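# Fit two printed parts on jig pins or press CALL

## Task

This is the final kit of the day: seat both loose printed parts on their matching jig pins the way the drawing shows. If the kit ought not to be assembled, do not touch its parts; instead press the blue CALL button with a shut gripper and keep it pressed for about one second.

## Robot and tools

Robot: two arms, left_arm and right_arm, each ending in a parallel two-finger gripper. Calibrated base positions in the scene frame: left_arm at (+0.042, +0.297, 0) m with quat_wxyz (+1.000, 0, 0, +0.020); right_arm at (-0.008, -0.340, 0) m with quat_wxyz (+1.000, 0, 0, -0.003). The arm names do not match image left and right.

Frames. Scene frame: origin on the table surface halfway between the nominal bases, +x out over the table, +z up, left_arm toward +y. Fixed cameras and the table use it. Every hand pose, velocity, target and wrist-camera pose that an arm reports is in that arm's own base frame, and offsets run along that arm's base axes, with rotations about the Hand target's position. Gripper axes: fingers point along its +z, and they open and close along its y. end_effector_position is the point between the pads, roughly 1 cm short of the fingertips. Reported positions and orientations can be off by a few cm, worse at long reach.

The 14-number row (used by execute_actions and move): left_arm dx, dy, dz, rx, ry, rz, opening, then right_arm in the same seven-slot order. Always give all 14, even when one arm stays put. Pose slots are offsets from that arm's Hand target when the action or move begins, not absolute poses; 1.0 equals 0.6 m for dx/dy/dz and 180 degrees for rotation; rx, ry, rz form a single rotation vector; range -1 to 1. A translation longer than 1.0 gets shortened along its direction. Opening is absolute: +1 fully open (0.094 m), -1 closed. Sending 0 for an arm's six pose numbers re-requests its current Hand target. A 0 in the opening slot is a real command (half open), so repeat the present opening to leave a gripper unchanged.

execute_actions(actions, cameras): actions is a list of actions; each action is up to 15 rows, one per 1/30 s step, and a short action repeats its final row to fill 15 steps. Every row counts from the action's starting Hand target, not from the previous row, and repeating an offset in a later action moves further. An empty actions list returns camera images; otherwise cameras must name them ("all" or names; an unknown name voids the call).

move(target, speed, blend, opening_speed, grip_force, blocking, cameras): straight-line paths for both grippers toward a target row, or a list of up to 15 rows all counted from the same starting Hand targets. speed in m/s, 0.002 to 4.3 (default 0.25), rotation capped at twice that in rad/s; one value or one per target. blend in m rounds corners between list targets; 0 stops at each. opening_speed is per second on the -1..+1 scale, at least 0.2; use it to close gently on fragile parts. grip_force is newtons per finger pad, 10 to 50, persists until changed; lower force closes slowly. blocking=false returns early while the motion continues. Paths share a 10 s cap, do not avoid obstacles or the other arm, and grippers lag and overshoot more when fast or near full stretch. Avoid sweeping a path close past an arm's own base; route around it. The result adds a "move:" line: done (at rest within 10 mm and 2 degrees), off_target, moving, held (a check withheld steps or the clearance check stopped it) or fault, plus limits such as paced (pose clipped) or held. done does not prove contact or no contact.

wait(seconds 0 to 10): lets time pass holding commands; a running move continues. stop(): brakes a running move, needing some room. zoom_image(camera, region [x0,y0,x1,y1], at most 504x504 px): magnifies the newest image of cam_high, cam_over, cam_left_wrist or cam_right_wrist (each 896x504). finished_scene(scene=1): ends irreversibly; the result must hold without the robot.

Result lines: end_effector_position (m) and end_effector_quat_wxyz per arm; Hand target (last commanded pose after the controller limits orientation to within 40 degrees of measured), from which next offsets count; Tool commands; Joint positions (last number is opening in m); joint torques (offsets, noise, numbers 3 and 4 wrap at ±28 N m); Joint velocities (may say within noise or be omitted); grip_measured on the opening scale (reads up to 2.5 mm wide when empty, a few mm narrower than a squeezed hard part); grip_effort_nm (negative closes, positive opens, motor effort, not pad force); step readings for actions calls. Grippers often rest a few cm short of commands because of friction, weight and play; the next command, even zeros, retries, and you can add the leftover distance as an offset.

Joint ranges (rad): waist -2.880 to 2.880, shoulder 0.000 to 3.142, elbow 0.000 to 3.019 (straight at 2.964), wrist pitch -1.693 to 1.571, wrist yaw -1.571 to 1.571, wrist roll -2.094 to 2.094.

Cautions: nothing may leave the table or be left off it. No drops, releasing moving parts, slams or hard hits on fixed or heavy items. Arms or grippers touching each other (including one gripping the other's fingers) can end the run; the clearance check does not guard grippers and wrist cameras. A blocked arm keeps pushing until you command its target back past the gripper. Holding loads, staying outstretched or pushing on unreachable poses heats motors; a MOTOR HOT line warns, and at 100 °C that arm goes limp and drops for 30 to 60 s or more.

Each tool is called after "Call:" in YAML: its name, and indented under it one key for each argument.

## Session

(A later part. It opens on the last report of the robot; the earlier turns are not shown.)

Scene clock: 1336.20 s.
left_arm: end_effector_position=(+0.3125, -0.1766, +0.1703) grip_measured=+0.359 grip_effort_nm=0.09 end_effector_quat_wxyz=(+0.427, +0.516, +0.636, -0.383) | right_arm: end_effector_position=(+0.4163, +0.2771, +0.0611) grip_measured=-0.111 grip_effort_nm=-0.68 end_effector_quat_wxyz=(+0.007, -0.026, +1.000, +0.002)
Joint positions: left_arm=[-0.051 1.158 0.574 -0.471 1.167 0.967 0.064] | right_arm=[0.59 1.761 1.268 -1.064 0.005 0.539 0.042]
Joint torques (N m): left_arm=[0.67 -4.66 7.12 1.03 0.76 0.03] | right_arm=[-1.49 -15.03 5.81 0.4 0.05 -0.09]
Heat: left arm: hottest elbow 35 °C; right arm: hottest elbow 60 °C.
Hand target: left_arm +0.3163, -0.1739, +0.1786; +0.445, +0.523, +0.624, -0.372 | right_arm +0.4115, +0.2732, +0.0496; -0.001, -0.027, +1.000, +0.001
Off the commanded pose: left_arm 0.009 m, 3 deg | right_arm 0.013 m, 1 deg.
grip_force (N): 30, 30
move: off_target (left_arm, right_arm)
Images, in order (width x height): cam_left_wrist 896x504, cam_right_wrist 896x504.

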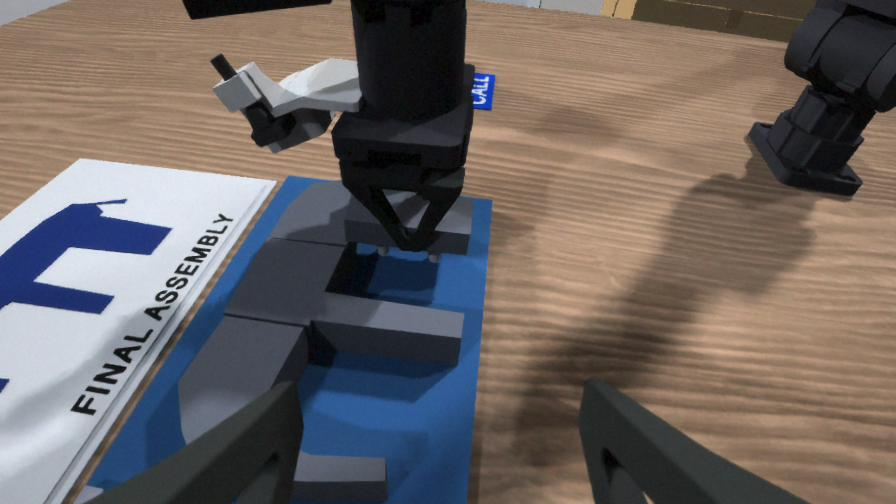

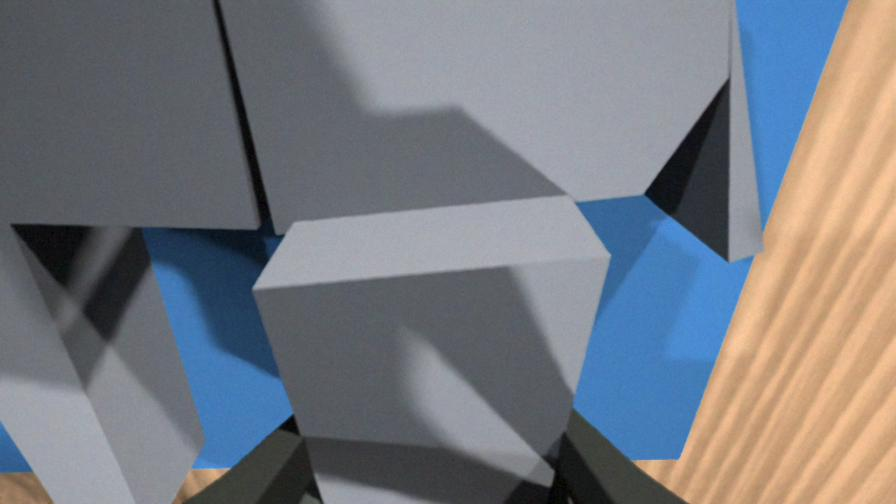

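Call:
move:
  target:
    - [0,0,0,0,0,0,0.36,0,0,0.06,0,0,0,-0.3]
    - [0,0,0,0,0,0,0.36,0.001,0.002,0.012,0,0,0,-0.3]
  speed: 0.05
  cameras: ["cam_left_wrist","cam_right_wrist"]

Call:
zoom_image:
  camera: "cam_left_wrist"
  region: [300, 140, 520, 320]

Scene clock: 1347.63 s.
left_arm: end_effector_position=(+0.3125, -0.1766, +0.1703) grip_measured=+0.359 grip_effort_nm=0.08 end_effector_quat_wxyz=(+0.427, +0.516, +0.636, -0.383) | right_arm: end_effector_position=(+0.4075, +0.2722, +0.0596) grip_measured=-0.111 grip_effort_nm=-0.68 end_effector_quat_wxyz=(-0.007, -0.025, +1.000, -0.002)
Joint positions: left_arm=[-0.051 1.158 0.574 -0.471 1.167 0.967 0.064] | right_arm=[0.588 1.756 1.258 -1.087 -0.004 0.539 0.042]
Joint torques (N m): left_arm=[0.15 -4.07 7.16 1.13 0.75 0.06] | right_arm=[-1.44 -15.03 7.68 0.5 0.07 -0.07]
Heat: left arm: hottest elbow 35 °C; right arm: hottest elbow 56 °C.
Hand target: left_arm +0.3163, -0.1739, +0.1786; +0.445, +0.523, +0.624, -0.372 | right_arm +0.4121, +0.2744, +0.0568; -0.001, -0.027, +1.000, +0.001
Off the commanded pose: left_arm 0.009 m, 3 deg | right_arm 0.006 m, 1 deg.
grip_force (N): 30, 30
move: off_target (left_arm)
Images, in order (width x height): cam_left_wrist 896x504, cam_right_wrist 896x504.

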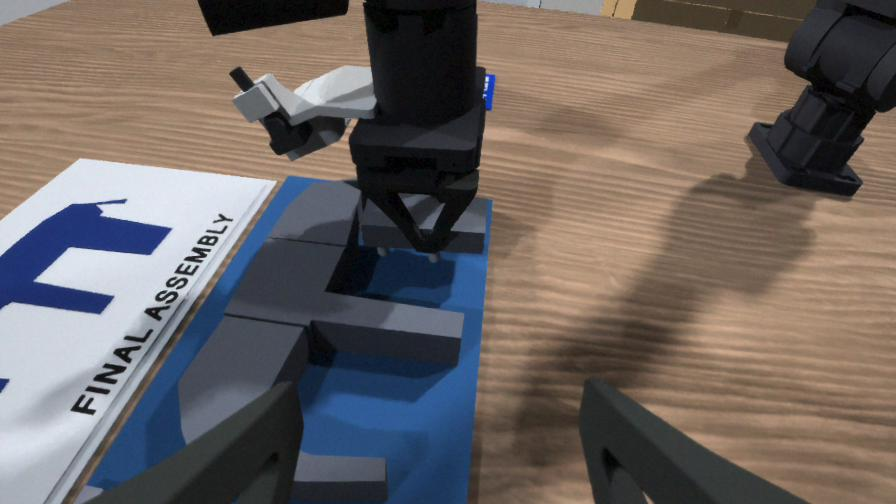

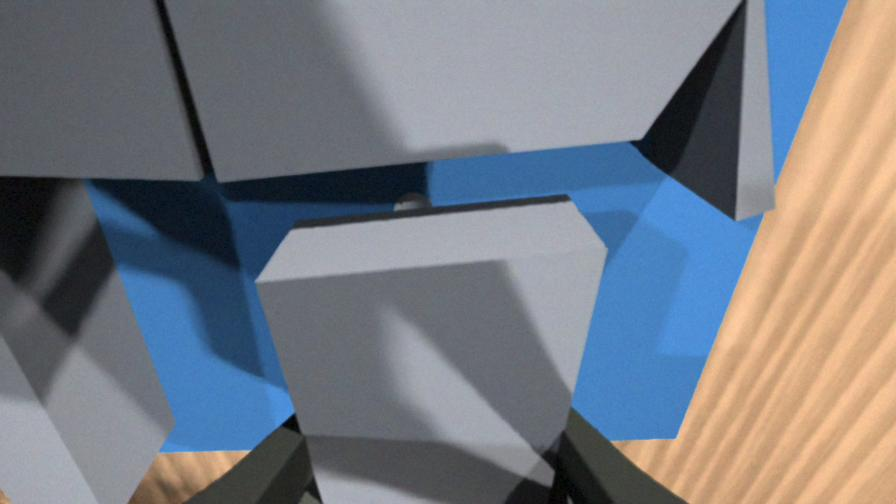

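Scaled by 2.291 from the camera's 896x504 image, which has a finer 1280x720 frame.

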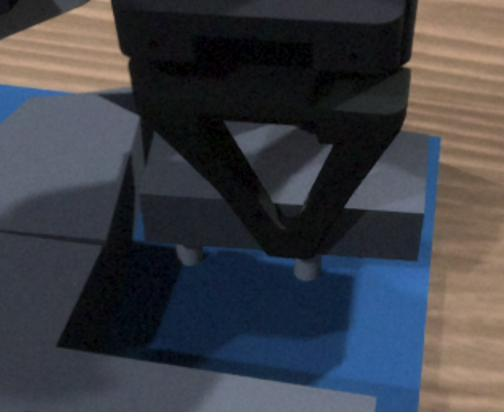

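Call:
move:
  target:
    - [0,0,0,0,0,0,0.36,0,0.004,-0.013,0,0,0,-0.3]
  speed: 0.04
  cameras: ["cam_right_wrist"]

Scene clock: 1358.67 s.
left_arm: end_effector_position=(+0.3125, -0.1766, +0.1703) grip_measured=+0.359 grip_effort_nm=0.09 end_effector_quat_wxyz=(+0.427, +0.516, +0.636, -0.383) | right_arm: end_effector_position=(+0.4091, +0.2733, +0.0537) grip_measured=-0.111 grip_effort_nm=-0.69 end_effector_quat_wxyz=(-0.005, -0.025, +1.000, -0.001)
Joint positions: left_arm=[-0.051 1.158 0.574 -0.471 1.167 0.967 0.064] | right_arm=[0.588 1.765 1.253 -1.069 -0.004 0.539 0.042]
Joint torques (N m): left_arm=[0.15 -5.48 7.2 1.1 0.79 0.07] | right_arm=[-1.14 -14.8 7.66 0.53 0.08 -0.03]
Heat: left arm: hottest elbow 35 °C; right arm: hottest elbow 55 °C.
Hand target: left_arm +0.3163, -0.1739, +0.1786; +0.445, +0.523, +0.624, -0.372 | right_arm +0.4121, +0.2768, +0.0490; -0.001, -0.027, +1.000, +0.001
Off the commanded pose: left_arm 0.009 m, 3 deg | right_arm 0.007 m, 1 deg.
grip_force (N): 30, 30
move: off_target (left_arm)
Images, in order (width x height): cam_right_wrist 896x504.

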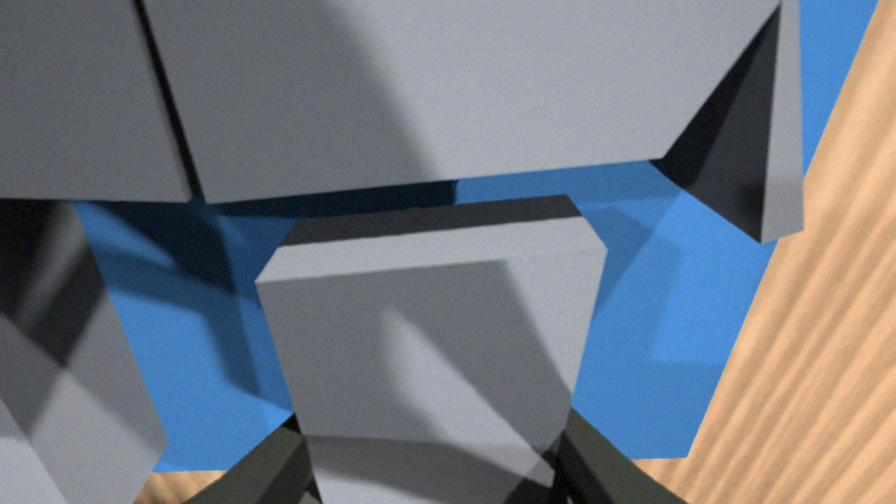

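Call:
move:
  target:
    - [0,0,0,0,0,0,0.36,0.018,0.009,0.004,0,0,0,-0.3]
  speed: 0.04

Scene clock: 1375.03 s.
left_arm: end_effector_position=(+0.3125, -0.1766, +0.1703) grip_measured=+0.359 grip_effort_nm=0.09 end_effector_quat_wxyz=(+0.427, +0.516, +0.636, -0.383) | right_arm: end_effector_position=(+0.4076, +0.2732, +0.0465) grip_measured=-0.111 grip_effort_nm=-0.68 end_effector_quat_wxyz=(-0.012, -0.026, +1.000, -0.005)
Joint positions: left_arm=[-0.051 1.158 0.574 -0.471 1.167 0.967 0.064] | right_arm=[0.59 1.781 1.253 -1.069 -0.004 0.539 0.042]
Joint torques (N m): left_arm=[1.9 -5.01 7.12 1.02 0.77 0.06] | right_arm=[-1.38 -14.1 11.34 -0.1 0.07 -0.06]
Heat: left arm: hottest elbow 35 °C; right arm: hottest elbow 54 °C.
Hand target: left_arm +0.3163, -0.1739, +0.1786; +0.445, +0.523, +0.624, -0.372 | right_arm +0.4229, +0.2822, +0.0514; -0.001, -0.027, +1.000, +0.001
Off the commanded pose: left_arm 0.009 m, 3 deg | right_arm 0.018 m, 1 deg.
grip_force (N): 30, 30
move: off_target (left_arm, right_arm)

Call:
move:
  target:
    - [0,0,0,0,0,0,0.36,0.0,0.0,0.03,0,0,0,-0.3]
  speed: 0.04
  cameras: ["cam_right_wrist","cam_left_wrist"]

Scene clock: 1379.23 s.
left_arm: end_effector_position=(+0.3125, -0.1766, +0.1703) grip_measured=+0.359 grip_effort_nm=0.08 end_effector_quat_wxyz=(+0.427, +0.516, +0.636, -0.383) | right_arm: end_effector_position=(+0.4024, +0.2697, +0.0484) grip_measured=-0.111 grip_effort_nm=-0.68 end_effector_quat_wxyz=(-0.024, -0.026, +0.999, -0.013)
Joint positions: left_arm=[-0.051 1.158 0.574 -0.471 1.167 0.967 0.064] | right_arm=[0.59 1.781 1.258 -1.103 -0.004 0.539 0.042]
Joint torques (N m): left_arm=[0.97 -5.54 6.99 1.21 0.8 0.06] | right_arm=[-1.38 -16.26 12.77 -0.51 0.08 -0.06]
Heat: left arm: hottest elbow 35 °C; right arm: hottest elbow 54 °C.
Hand target: left_arm +0.3163, -0.1739, +0.1786; +0.445, +0.523, +0.624, -0.372 | right_arm +0.4229, +0.2822, +0.0694; -0.001, -0.027, +1.000, +0.001
Off the commanded pose: left_arm 0.009 m, 3 deg | right_arm 0.032 m, 3 deg.
grip_force (N): 30, 30
move: off_target (left_arm, right_arm)
Images, in order (width x height): cam_left_wrist 896x504, cam_right_wrist 896x504.

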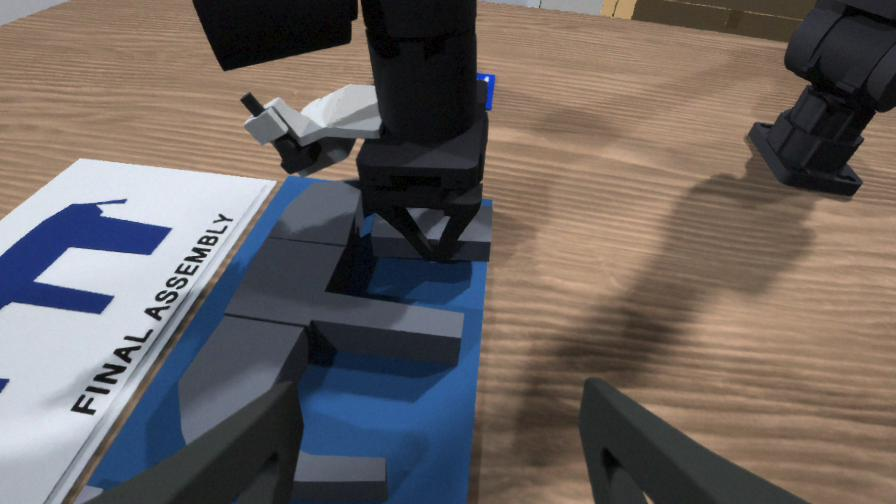

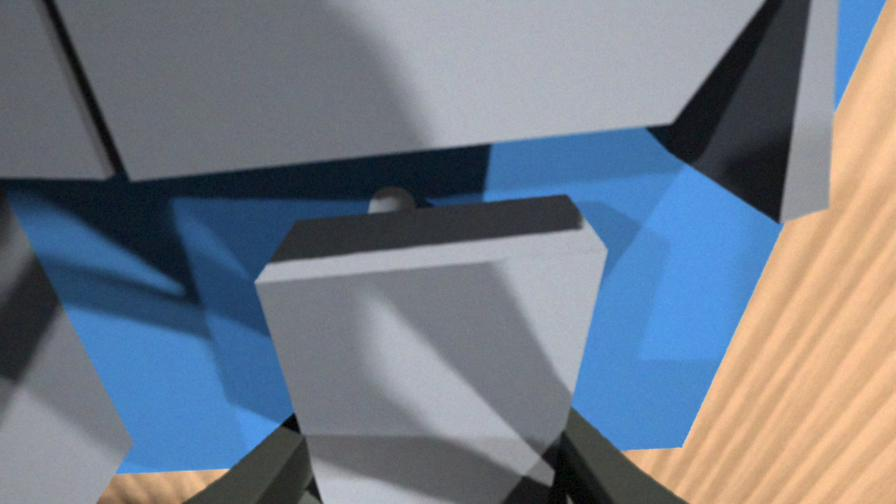

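Call:
move:
  target:
    - [0,0,0,0,0,0,0.36,0.0,0.0,0.05,0,0,0,-0.3]
    - [0,0,0,0,0,0,0.36,-0.0107,-0.0087,0.05,0,0,0,-0.3]
    - [0,0,0,0,0,0,0.36,-0.0107,-0.0087,-0.022,0,0,0,-0.3]
  speed: 0.06
  cameras: ["cam_right_wrist","cam_left_wrist"]

Scene clock: 1389.43 s.
left_arm: end_effector_position=(+0.3125, -0.1766, +0.1703) grip_measured=+0.359 grip_effort_nm=0.08 end_effector_quat_wxyz=(+0.427, +0.516, +0.636, -0.383) | right_arm: end_effector_position=(+0.4115, +0.2758, +0.0611) grip_measured=-0.111 grip_effort_nm=-0.69 end_effector_quat_wxyz=(-0.005, -0.026, +1.000, -0.001)
Joint positions: left_arm=[-0.051 1.158 0.574 -0.471 1.167 0.967 0.064] | right_arm=[0.59 1.764 1.273 -1.091 -0.004 0.539 0.042]
Joint torques (N m): left_arm=[0.21 -4.78 7.08 1.14 0.78 0] | right_arm=[-1.44 -14.8 7.73 0.5 0.07 -0.08]
Heat: left arm: hottest elbow 35 °C; right arm: hottest elbow 54 °C.
Hand target: left_arm +0.3163, -0.1739, +0.1786; +0.445, +0.523, +0.624, -0.372 | right_arm +0.4165, +0.2769, +0.0562; -0.001, -0.027, +1.000, +0.001
Off the commanded pose: left_arm 0.009 m, 3 deg | right_arm 0.007 m, 1 deg.
grip_force (N): 30, 30
move: off_target (left_arm)
Images, in order (width x height): cam_left_wrist 896x504, cam_right_wrist 896x504.

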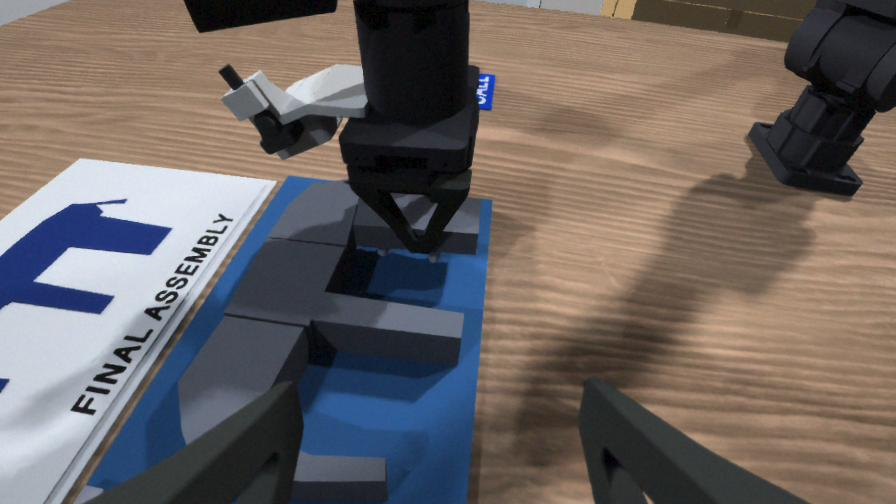

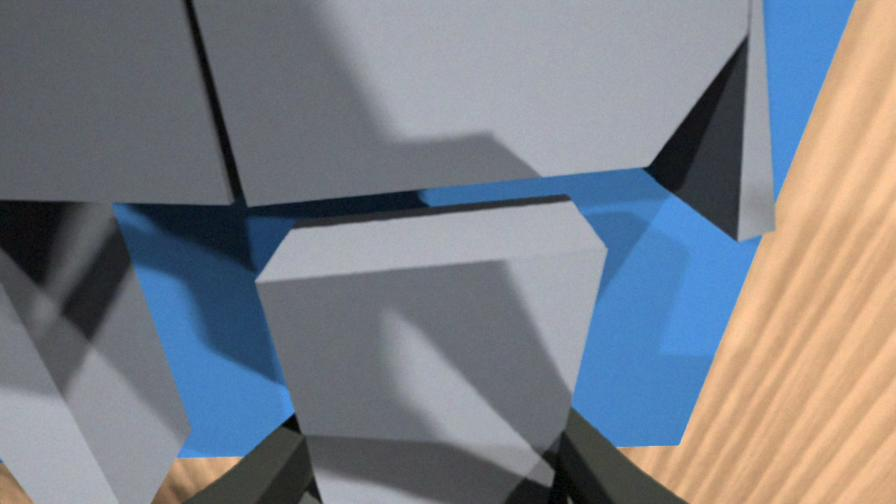

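Call:
move:
  target:
    - [0,0,0,0,0,0,0.36,0.0,0.0,0.05,0,0,0,-0.3]
    - [0,0,0,0,0,0,0.36,0.004,0.0012,0.05,0,0,0,-0.3]
    - [0,0,0,0,0,0,0.36,0.004,0.0012,-0.004,0,0,0,-0.3]
  speed: 0.06
  cameras: ["cam_right_wrist","cam_left_wrist"]

Scene clock: 1399.80 s.
left_arm: end_effector_position=(+0.3125, -0.1766, +0.1703) grip_measured=+0.359 grip_effort_nm=0.09 end_effector_quat_wxyz=(+0.427, +0.516, +0.636, -0.383) | right_arm: end_effector_position=(+0.4119, +0.2761, +0.0568) grip_measured=-0.111 grip_effort_nm=-0.68 end_effector_quat_wxyz=(-0.007, -0.026, +1.000, -0.002)
Joint positions: left_arm=[-0.051 1.158 0.574 -0.471 1.167 0.967 0.064] | right_arm=[0.59 1.773 1.273 -1.086 -0.004 0.539 0.042]
Joint torques (N m): left_arm=[0.44 -4.48 7.31 1.16 0.82 0.09] | right_arm=[-1.55 -14.97 8.13 0.49 0.08 -0.09]
Heat: left arm: hottest elbow 35 °C; right arm: hottest elbow 53 °C.
Hand target: left_arm +0.3163, -0.1739, +0.1786; +0.445, +0.523, +0.624, -0.372 | right_arm +0.4189, +0.2777, +0.0538; -0.001, -0.027, +1.000, +0.001
Off the commanded pose: left_arm 0.009 m, 3 deg | right_arm 0.008 m, 1 deg.
grip_force (N): 30, 30
move: off_target (left_arm)
Images, in order (width x height): cam_left_wrist 896x504, cam_right_wrist 896x504.

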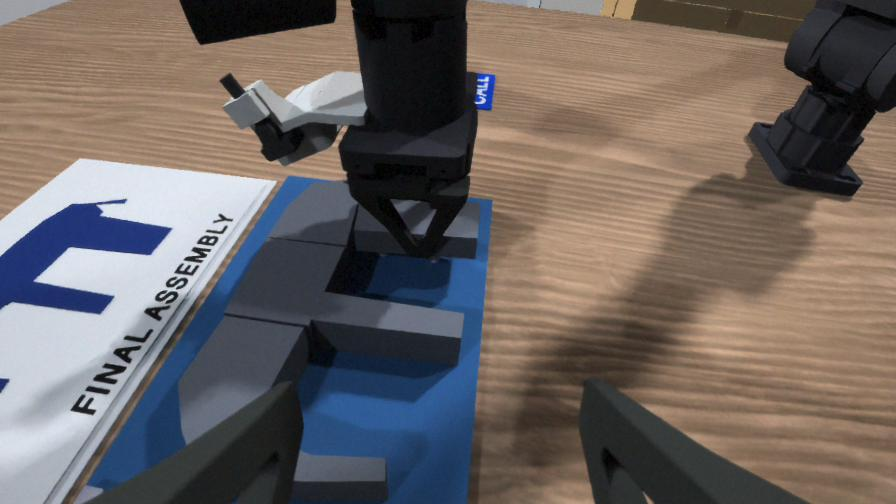

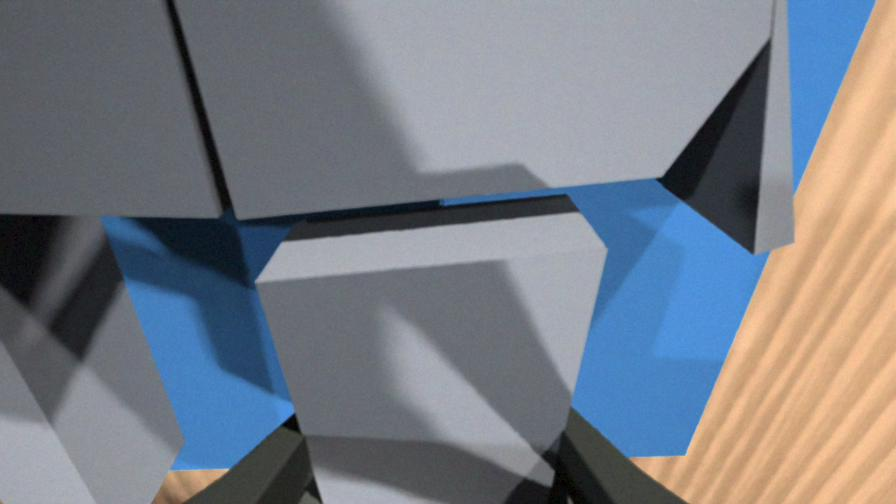

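Call:
move:
  target:
    - [0,0,0,0,0,0,0.36,0.003,0.0025,-0.015,0,0,0,-0.3]
  speed: 0.04
  cameras: ["cam_right_wrist","cam_left_wrist"]

Call:
zoom_image:
  camera: "cam_left_wrist"
  region: [300, 140, 520, 320]

Scene clock: 1406.87 s.
left_arm: end_effector_position=(+0.3125, -0.1766, +0.1703) grip_measured=+0.359 grip_effort_nm=0.09 end_effector_quat_wxyz=(+0.427, +0.516, +0.636, -0.383) | right_arm: end_effector_position=(+0.4146, +0.2779, +0.0487) grip_measured=-0.111 grip_effort_nm=-0.68 end_effector_quat_wxyz=(-0.007, -0.026, +1.000, -0.002)
Joint positions: left_arm=[-0.051 1.158 0.574 -0.471 1.167 0.967 0.064] | right_arm=[0.59 1.79 1.273 -1.067 -0.004 0.539 0.042]
Joint torques (N m): left_arm=[0.32 -4.78 7.01 1.11 0.83 0.08] | right_arm=[-1.49 -15.15 7.87 0.53 0.07 -0.09]
Heat: left arm: hottest elbow 35 °C; right arm: hottest elbow 53 °C.
Hand target: left_arm +0.3163, -0.1739, +0.1786; +0.445, +0.523, +0.624, -0.372 | right_arm +0.4207, +0.2792, +0.0448; -0.001, -0.027, +1.000, +0.001
Off the commanded pose: left_arm 0.009 m, 3 deg | right_arm 0.007 m, 1 deg.
grip_force (N): 30, 30
move: off_target (left_arm)
Images, in order (width x height): cam_left_wrist 896x504, cam_right_wrist 896x504.

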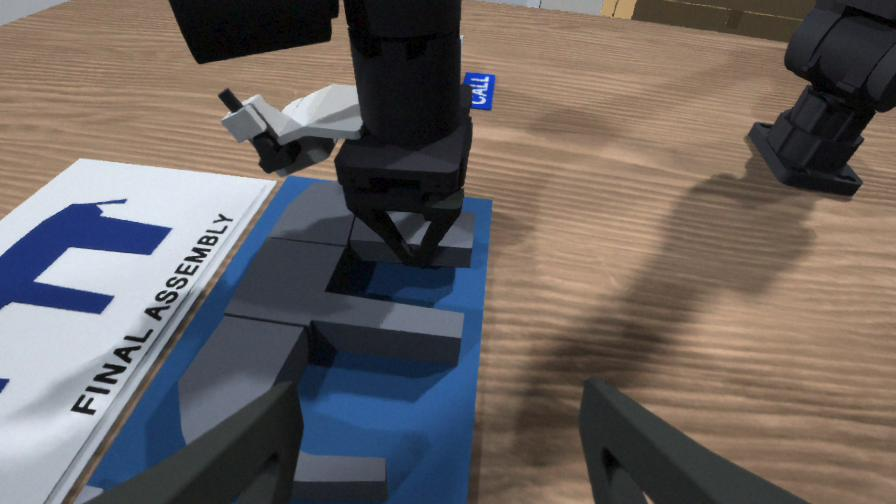

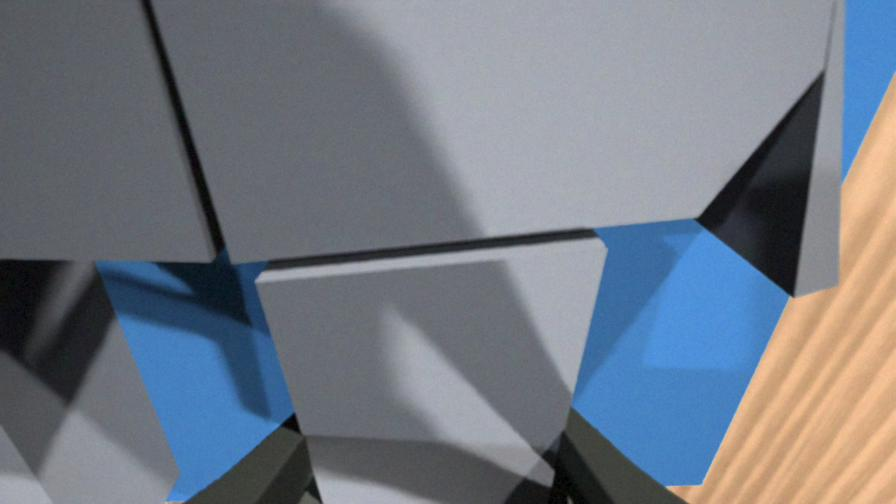

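Scaled by 2.291 from the camera's 896x504 image, which has a finer 1280x720 frame.

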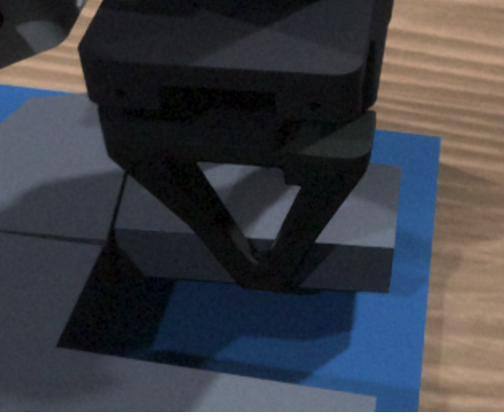

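Call:
move:
  target:
    - [0,0,0,0,0,0,0.36,0.0,0.0,-0.015,0,0,0,-0.3]
  speed: 0.03

Scene clock: 1412.30 s.
left_arm: end_effector_position=(+0.3125, -0.1766, +0.1703) grip_measured=+0.359 grip_effort_nm=0.09 end_effector_quat_wxyz=(+0.427, +0.516, +0.636, -0.383) | right_arm: end_effector_position=(+0.4169, +0.2794, +0.0459) grip_measured=-0.111 grip_effort_nm=-0.68 end_effector_quat_wxyz=(-0.003, -0.026, +1.000, +0.001)
Joint positions: left_arm=[-0.051 1.158 0.574 -0.471 1.167 0.967 0.064] | right_arm=[0.59 1.794 1.271 -1.052 -0.004 0.539 0.042]
Joint torques (N m): left_arm=[1.2 -5.07 6.82 1.25 0.77 0.05] | right_arm=[-1.61 -14.56 7.09 0.76 0.07 -0.09]
Heat: left arm: hottest elbow 35 °C; right arm: hottest elbow 52 °C.
Hand target: left_arm +0.3163, -0.1739, +0.1786; +0.445, +0.523, +0.624, -0.372 | right_arm +0.4207, +0.2792, +0.0358; -0.001, -0.027, +1.000, +0.001
Off the commanded pose: left_arm 0.009 m, 3 deg | right_arm 0.011 m, 0 deg.
grip_force (N): 30, 30
move: off_target (left_arm, right_arm)

Call:
move:
  target:
    - [0,0,0,0,0,0,0.36,-0.003,-0.003,-0.01,0,0,0,-0.3]
  speed: 0.03
  cameras: ["cam_right_wrist","cam_left_wrist"]

Call:
zoom_image:
  camera: "cam_left_wrist"
  region: [300, 140, 520, 320]

Scene clock: 1418.67 s.
left_arm: end_effector_position=(+0.3125, -0.1766, +0.1703) grip_measured=+0.359 grip_effort_nm=0.08 end_effector_quat_wxyz=(+0.427, +0.516, +0.636, -0.383) | right_arm: end_effector_position=(+0.4166, +0.2792, +0.0451) grip_measured=-0.111 grip_effort_nm=-0.68 end_effector_quat_wxyz=(-0.002, -0.026, +1.000, +0.001)
Joint positions: left_arm=[-0.051 1.158 0.574 -0.471 1.167 0.967 0.064] | right_arm=[0.59 1.793 1.267 -1.046 -0.004 0.539 0.042]
Joint torques (N m): left_arm=[0.44 -4.78 7.19 1.02 0.71 0.01] | right_arm=[-1.61 -14.33 6.23 1.06 0.06 -0.1]
Heat: left arm: hottest elbow 35 °C; right arm: hottest elbow 52 °C.
Hand target: left_arm +0.3163, -0.1739, +0.1786; +0.445, +0.523, +0.624, -0.372 | right_arm +0.4189, +0.2774, +0.0298; -0.001, -0.027, +1.000, +0.001
Off the commanded pose: left_arm 0.009 m, 3 deg | right_arm 0.016 m, 0 deg.
grip_force (N): 30, 30
move: off_target (left_arm, right_arm)
Images, in order (width x height): cam_left_wrist 896x504, cam_right_wrist 896x504.

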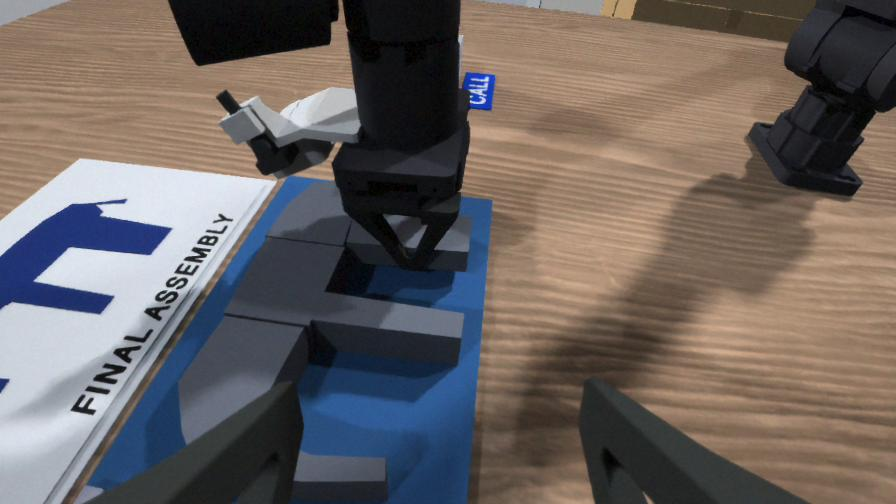

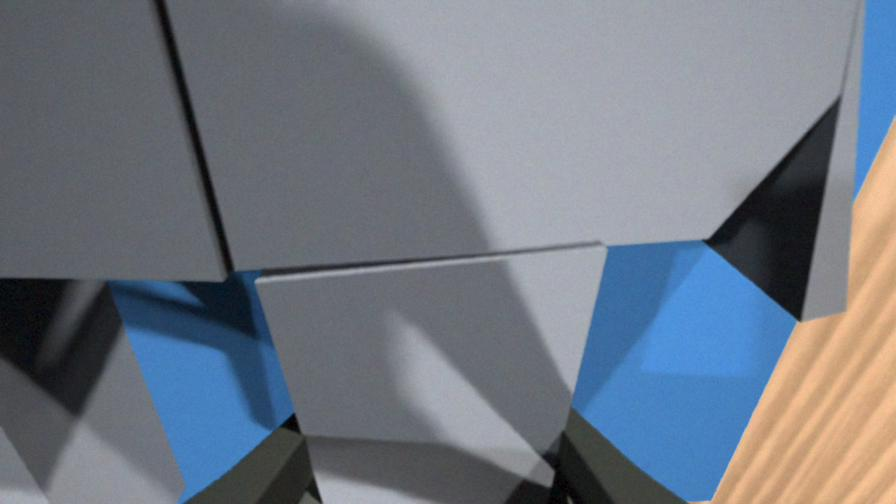

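Scaled by 2.291 from the camera's 896x504 image, which has a finer 1280x720 frame.

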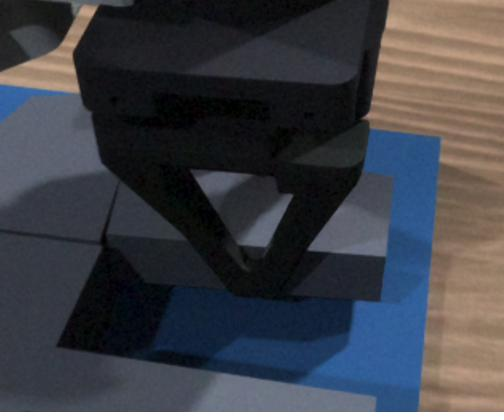

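Call:
move:
  target:
    - [0,0,0,0,0,0,0.36,0.0,0.0,0.05,0,0,0,-0.3]
    - [0,0,0,0,0,0,0.36,-0.004,-0.0035,0.05,0,0,0,-0.3]
    - [0,0,0,0,0,0,0.36,-0.004,-0.0035,0.015,0,0,0,-0.3]
  speed: 0.05
  cameras: ["cam_right_wrist"]

Scene clock: 1428.97 s.
left_arm: end_effector_position=(+0.3125, -0.1766, +0.1703) grip_measured=+0.359 grip_effort_nm=0.08 end_effector_quat_wxyz=(+0.427, +0.516, +0.636, -0.383) | right_arm: end_effector_position=(+0.4122, +0.2735, +0.0401) grip_measured=-0.111 grip_effort_nm=-0.68 end_effector_quat_wxyz=(-0.008, -0.023, +1.000, -0.003)
Joint positions: left_arm=[-0.051 1.158 0.574 -0.471 1.167 0.967 0.064] | right_arm=[0.585 1.793 1.251 -1.046 -0.004 0.539 0.042]
Joint torques (N m): left_arm=[1.03 -4.78 7.08 1.2 0.8 0.03] | right_arm=[-1.61 -15.74 7.41 0.49 0.07 -0.11]
Heat: left arm: hottest elbow 35 °C; right arm: hottest elbow 52 °C.
Hand target: left_arm +0.3163, -0.1739, +0.1786; +0.445, +0.523, +0.624, -0.372 | right_arm +0.4165, +0.2753, +0.0388; -0.001, -0.027, +1.000, +0.001
Off the commanded pose: left_arm 0.009 m, 3 deg | right_arm 0.005 m, 1 deg.
grip_force (N): 30, 30
move: off_target (left_arm)
Images, in order (width x height): cam_right_wrist 896x504.

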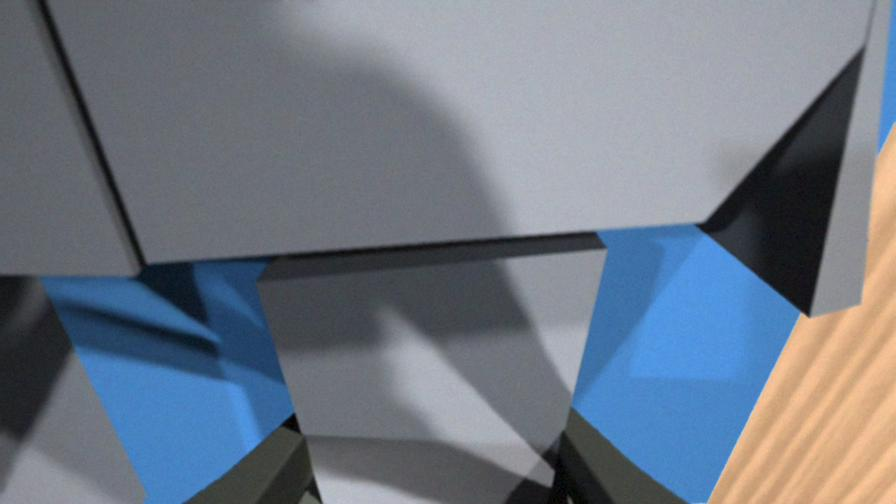

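Call:
wait:
  seconds: 0.1
  cameras: ["cam_left_wrist"]

Call:
zoom_image:
  camera: "cam_left_wrist"
  region: [300, 140, 520, 320]

Scene clock: 1435.80 s.
left_arm: end_effector_position=(+0.3125, -0.1766, +0.1703) grip_measured=+0.359 grip_effort_nm=0.08 end_effector_quat_wxyz=(+0.427, +0.516, +0.636, -0.383) | right_arm: end_effector_position=(+0.4122, +0.2735, +0.0401) grip_measured=-0.111 grip_effort_nm=-0.68 end_effector_quat_wxyz=(-0.008, -0.023, +1.000, -0.003)
Joint positions: left_arm=[-0.051 1.158 0.574 -0.471 1.167 0.967 0.064] | right_arm=[0.585 1.793 1.251 -1.046 -0.004 0.539 0.042]
Joint torques (N m): left_arm=[0.15 -5.25 7.06 1.16 0.8 0.06] | right_arm=[-1.67 -15.74 7.41 0.49 0.07 -0.1]
Heat: left arm: hottest elbow 35 °C; right arm: hottest elbow 51 °C.
Hand target: left_arm +0.3163, -0.1739, +0.1786; +0.445, +0.523, +0.624, -0.372 | right_arm +0.4165, +0.2753, +0.0388; -0.001, -0.027, +1.000, +0.001
Tool commands: left_gripper/opening=+0.36 right_gripper/opening=-0.3
Off the commanded pose: left_arm 0.009 m, 3 deg | right_arm 0.005 m, 1 deg.
grip_force (N): 30, 30
wait: 0.10 s; at rest from the start
Images, in order (width x height): cam_left_wrist 896x504.

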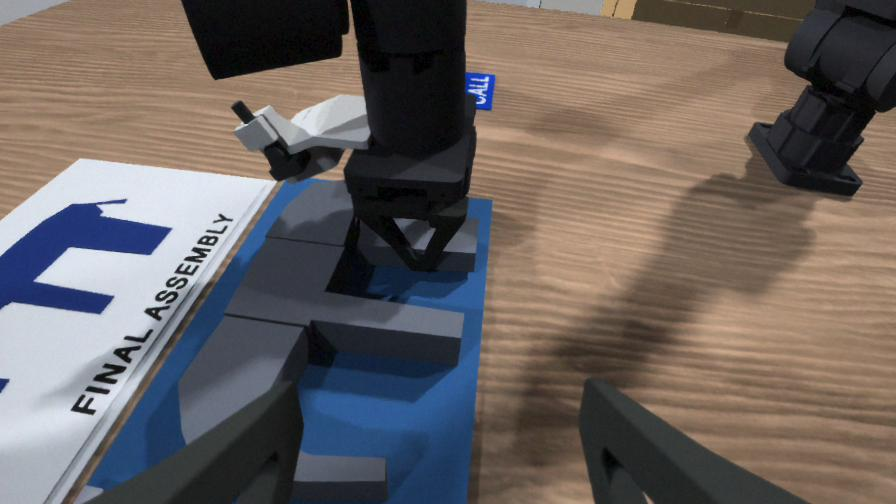

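Scaled by 2.291 from the camera's 896x504 image, which has a finer 1280x720 frame.

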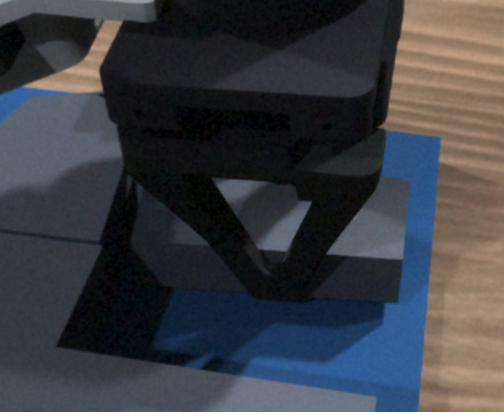

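Call:
move:
  target:
    - [0,0,0,0,0,0,0.36,0.0,0.0,0.06,0,0,0,-0.3]
    - [0,0,0,0,0,0,0.36,-0.005,0.0245,0.06,0,0,0,-0.3]
    - [0,0,0,0,0,0,0.36,0.0077,0.0057,0.06,0,0,0,-0.3]
    - [0,0,0,0,0,0,0.36,0.0077,0.0057,0.006,0,0,0,-0.3]
  speed: 0.06
  cameras: ["cam_right_wrist","cam_left_wrist"]

Call:
zoom_image:
  camera: "cam_left_wrist"
  region: [300, 140, 520, 320]

Scene clock: 1458.93 s.
left_arm: end_effector_position=(+0.3125, -0.1766, +0.1703) grip_measured=+0.359 grip_effort_nm=0.08 end_effector_quat_wxyz=(+0.427, +0.516, +0.636, -0.383) | right_arm: end_effector_position=(+0.4129, +0.2759, +0.0447) grip_measured=-0.111 grip_effort_nm=-0.68 end_effector_quat_wxyz=(-0.009, -0.023, +1.000, -0.004)
Joint positions: left_arm=[-0.051 1.158 0.574 -0.471 1.167 0.967 0.064] | right_arm=[0.588 1.793 1.265 -1.063 -0.004 0.543 0.042]
Joint torques (N m): left_arm=[1.14 -5.13 7.24 1.4 0.74 0.05] | right_arm=[-1.9 -15.03 8.32 0.53 0.06 -0.15]
Heat: left arm: hottest elbow 35 °C; right arm: hottest elbow 51 °C.
Hand target: left_arm +0.3163, -0.1739, +0.1786; +0.445, +0.523, +0.624, -0.372 | right_arm +0.4211, +0.2787, +0.0424; -0.001, -0.027, +1.000, +0.001
Off the commanded pose: left_arm 0.009 m, 3 deg | right_arm 0.009 m, 1 deg.
grip_force (N): 30, 30
move: off_target (left_arm)
Images, in order (width x height): cam_left_wrist 896x504, cam_right_wrist 896x504.

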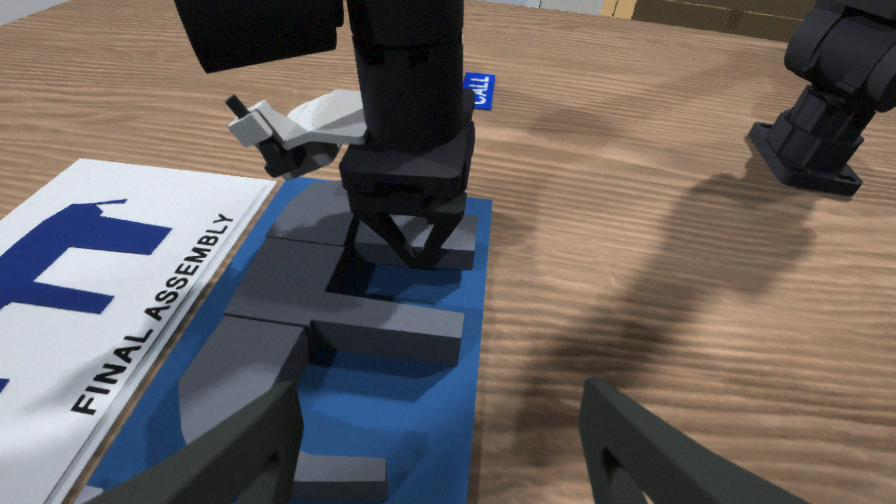

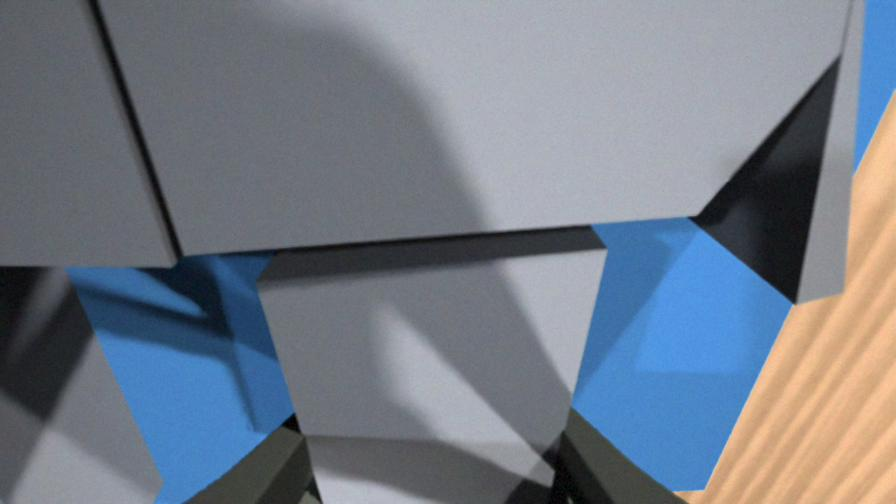

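Scaled by 2.291 from the camera's 896x504 image, which has a finer 1280x720 frame.

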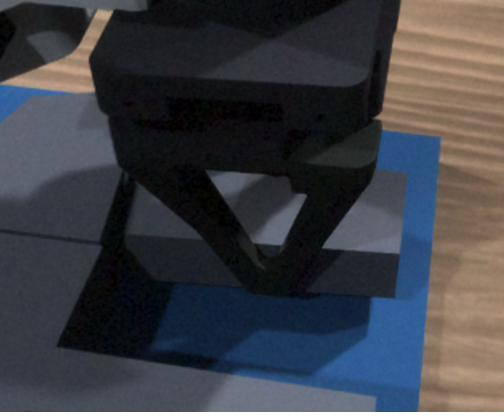

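Call:
move:
  target:
    - [0,0,0,0,0,0,0.36,0.0,0.0,0.04,0,0,0,-0.3]
    - [0,0,0,0,0,0,0.36,-0.004,0.018,0.04,0,0,0,-0.3]
    - [0,0,0,0,0,0,0.36,-0.004,0.018,0.004,0,0,0,-0.3]
  speed: 0.06
  cameras: ["cam_right_wrist","cam_left_wrist"]

Scene clock: 1482.47 s.
left_arm: end_effector_position=(+0.3125, -0.1766, +0.1703) grip_measured=+0.359 grip_effort_nm=0.09 end_effector_quat_wxyz=(+0.427, +0.516, +0.636, -0.383) | right_arm: end_effector_position=(+0.4118, +0.2741, +0.0426) grip_measured=-0.111 grip_effort_nm=-0.68 end_effector_quat_wxyz=(-0.011, -0.023, +1.000, -0.010)
Joint positions: left_arm=[-0.051 1.158 0.574 -0.471 1.167 0.967 0.064] | right_arm=[0.59 1.798 1.265 -1.069 0.005 0.543 0.042]
Joint torques (N m): left_arm=[0.73 -4.78 7.35 1.26 0.81 0] | right_arm=[-0.5 -14.97 9.72 0.35 0.07 -0.01]
Heat: left arm: hottest elbow 35 °C; right arm: hottest elbow 53 °C.
Hand target: left_arm +0.3163, -0.1739, +0.1786; +0.445, +0.523, +0.624, -0.372 | right_arm +0.4187, +0.2895, +0.0448; -0.001, -0.027, +1.000, +0.001
Off the commanded pose: left_arm 0.009 m, 3 deg | right_arm 0.017 m, 2 deg.
grip_force (N): 30, 30
move: off_target (left_arm, right_arm)
Images, in order (width x height): cam_left_wrist 896x504, cam_right_wrist 896x504.

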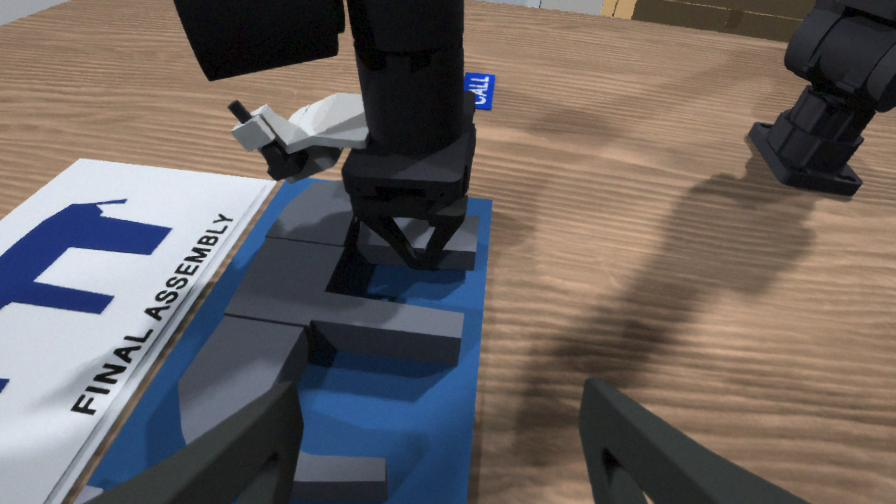

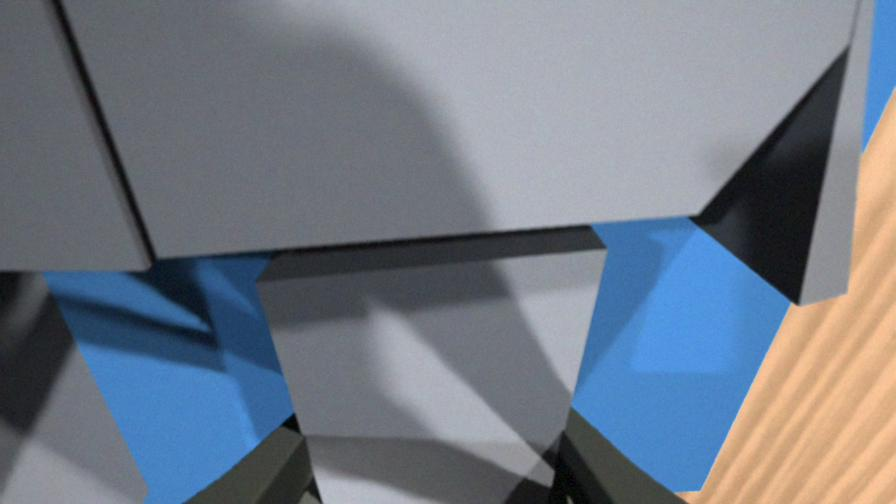

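Call:
move:
  target:
    - [0,0,0,0,0,0,0.36,0.0,0.0,0.04,0,0,0,-0.3]
    - [0,0,0,0,0,0,0.36,-0.001,0.0035,0.04,0,0,0,-0.3]
    - [0,0,0,0,0,0,0.36,-0.001,0.0035,0.006,0,0,0,-0.3]
  speed: 0.06
  cameras: ["cam_right_wrist","cam_left_wrist"]

Scene clock: 1491.77 s.
left_arm: end_effector_position=(+0.3125, -0.1766, +0.1703) grip_measured=+0.359 grip_effort_nm=0.08 end_effector_quat_wxyz=(+0.427, +0.516, +0.636, -0.383) | right_arm: end_effector_position=(+0.4116, +0.2749, +0.0431) grip_measured=-0.111 grip_effort_nm=-0.68 end_effector_quat_wxyz=(-0.011, -0.024, +1.000, -0.010)
Joint positions: left_arm=[-0.051 1.158 0.574 -0.471 1.167 0.967 0.064] | right_arm=[0.592 1.798 1.267 -1.071 0.005 0.543 0.042]
Joint torques (N m): left_arm=[-0.03 -5.13 7.21 1.02 0.79 0.06] | right_arm=[-0.26 -15.27 10.1 0.28 0.06 0.01]
Heat: left arm: hottest elbow 35 °C; right arm: hottest elbow 53 °C.
Hand target: left_arm +0.3163, -0.1739, +0.1786; +0.445, +0.523, +0.624, -0.372 | right_arm +0.4181, +0.2916, +0.0484; -0.001, -0.027, +1.000, +0.001
Off the commanded pose: left_arm 0.009 m, 3 deg | right_arm 0.019 m, 2 deg.
grip_force (N): 30, 30
move: off_target (left_arm, right_arm)
Images, in order (width x height): cam_left_wrist 896x504, cam_right_wrist 896x504.

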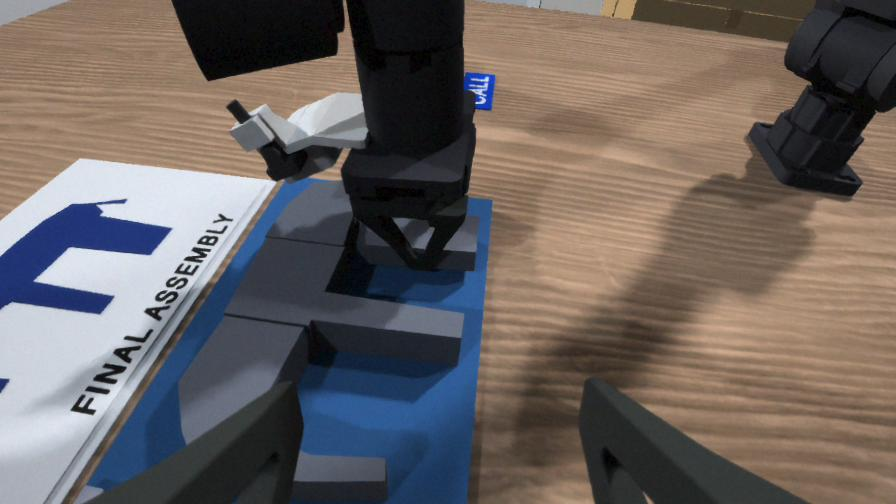

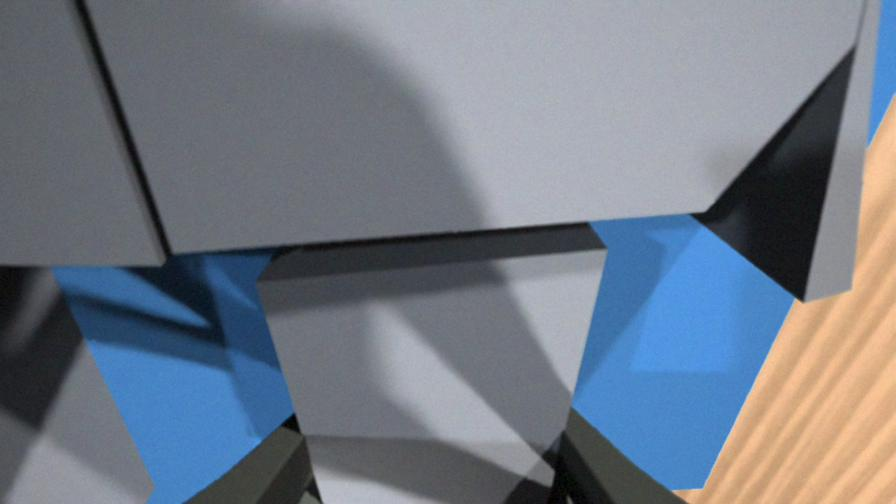

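Call:
move:
  target:
    - [0,0,0,0,0,0,0.36,0.009,0.005,0.0,0,0,0,-0.3]
  speed: 0.06

Scene clock: 1508.80 s.
left_arm: end_effector_position=(+0.3125, -0.1766, +0.1703) grip_measured=+0.359 grip_effort_nm=0.08 end_effector_quat_wxyz=(+0.427, +0.516, +0.636, -0.383) | right_arm: end_effector_position=(+0.4118, +0.2750, +0.0379) grip_measured=-0.111 grip_effort_nm=-0.68 end_effector_quat_wxyz=(-0.014, -0.024, +1.000, -0.012)
Joint positions: left_arm=[-0.051 1.158 0.574 -0.471 1.167 0.967 0.064] | right_arm=[0.592 1.808 1.267 -1.066 0.005 0.543 0.042]
Joint torques (N m): left_arm=[0.62 -5.66 6.98 1.11 0.81 0.03] | right_arm=[-0.5 -15.09 11.82 0.05 0.06 -0.01]
Heat: left arm: hottest elbow 35 °C; right arm: hottest elbow 52 °C.
Hand target: left_arm +0.3163, -0.1739, +0.1786; +0.445, +0.523, +0.624, -0.372 | right_arm +0.4235, +0.2946, +0.0484; -0.001, -0.027, +1.000, +0.001
Off the commanded pose: left_arm 0.009 m, 3 deg | right_arm 0.025 m, 2 deg.
grip_force (N): 30, 30
move: off_target (left_arm, right_arm)


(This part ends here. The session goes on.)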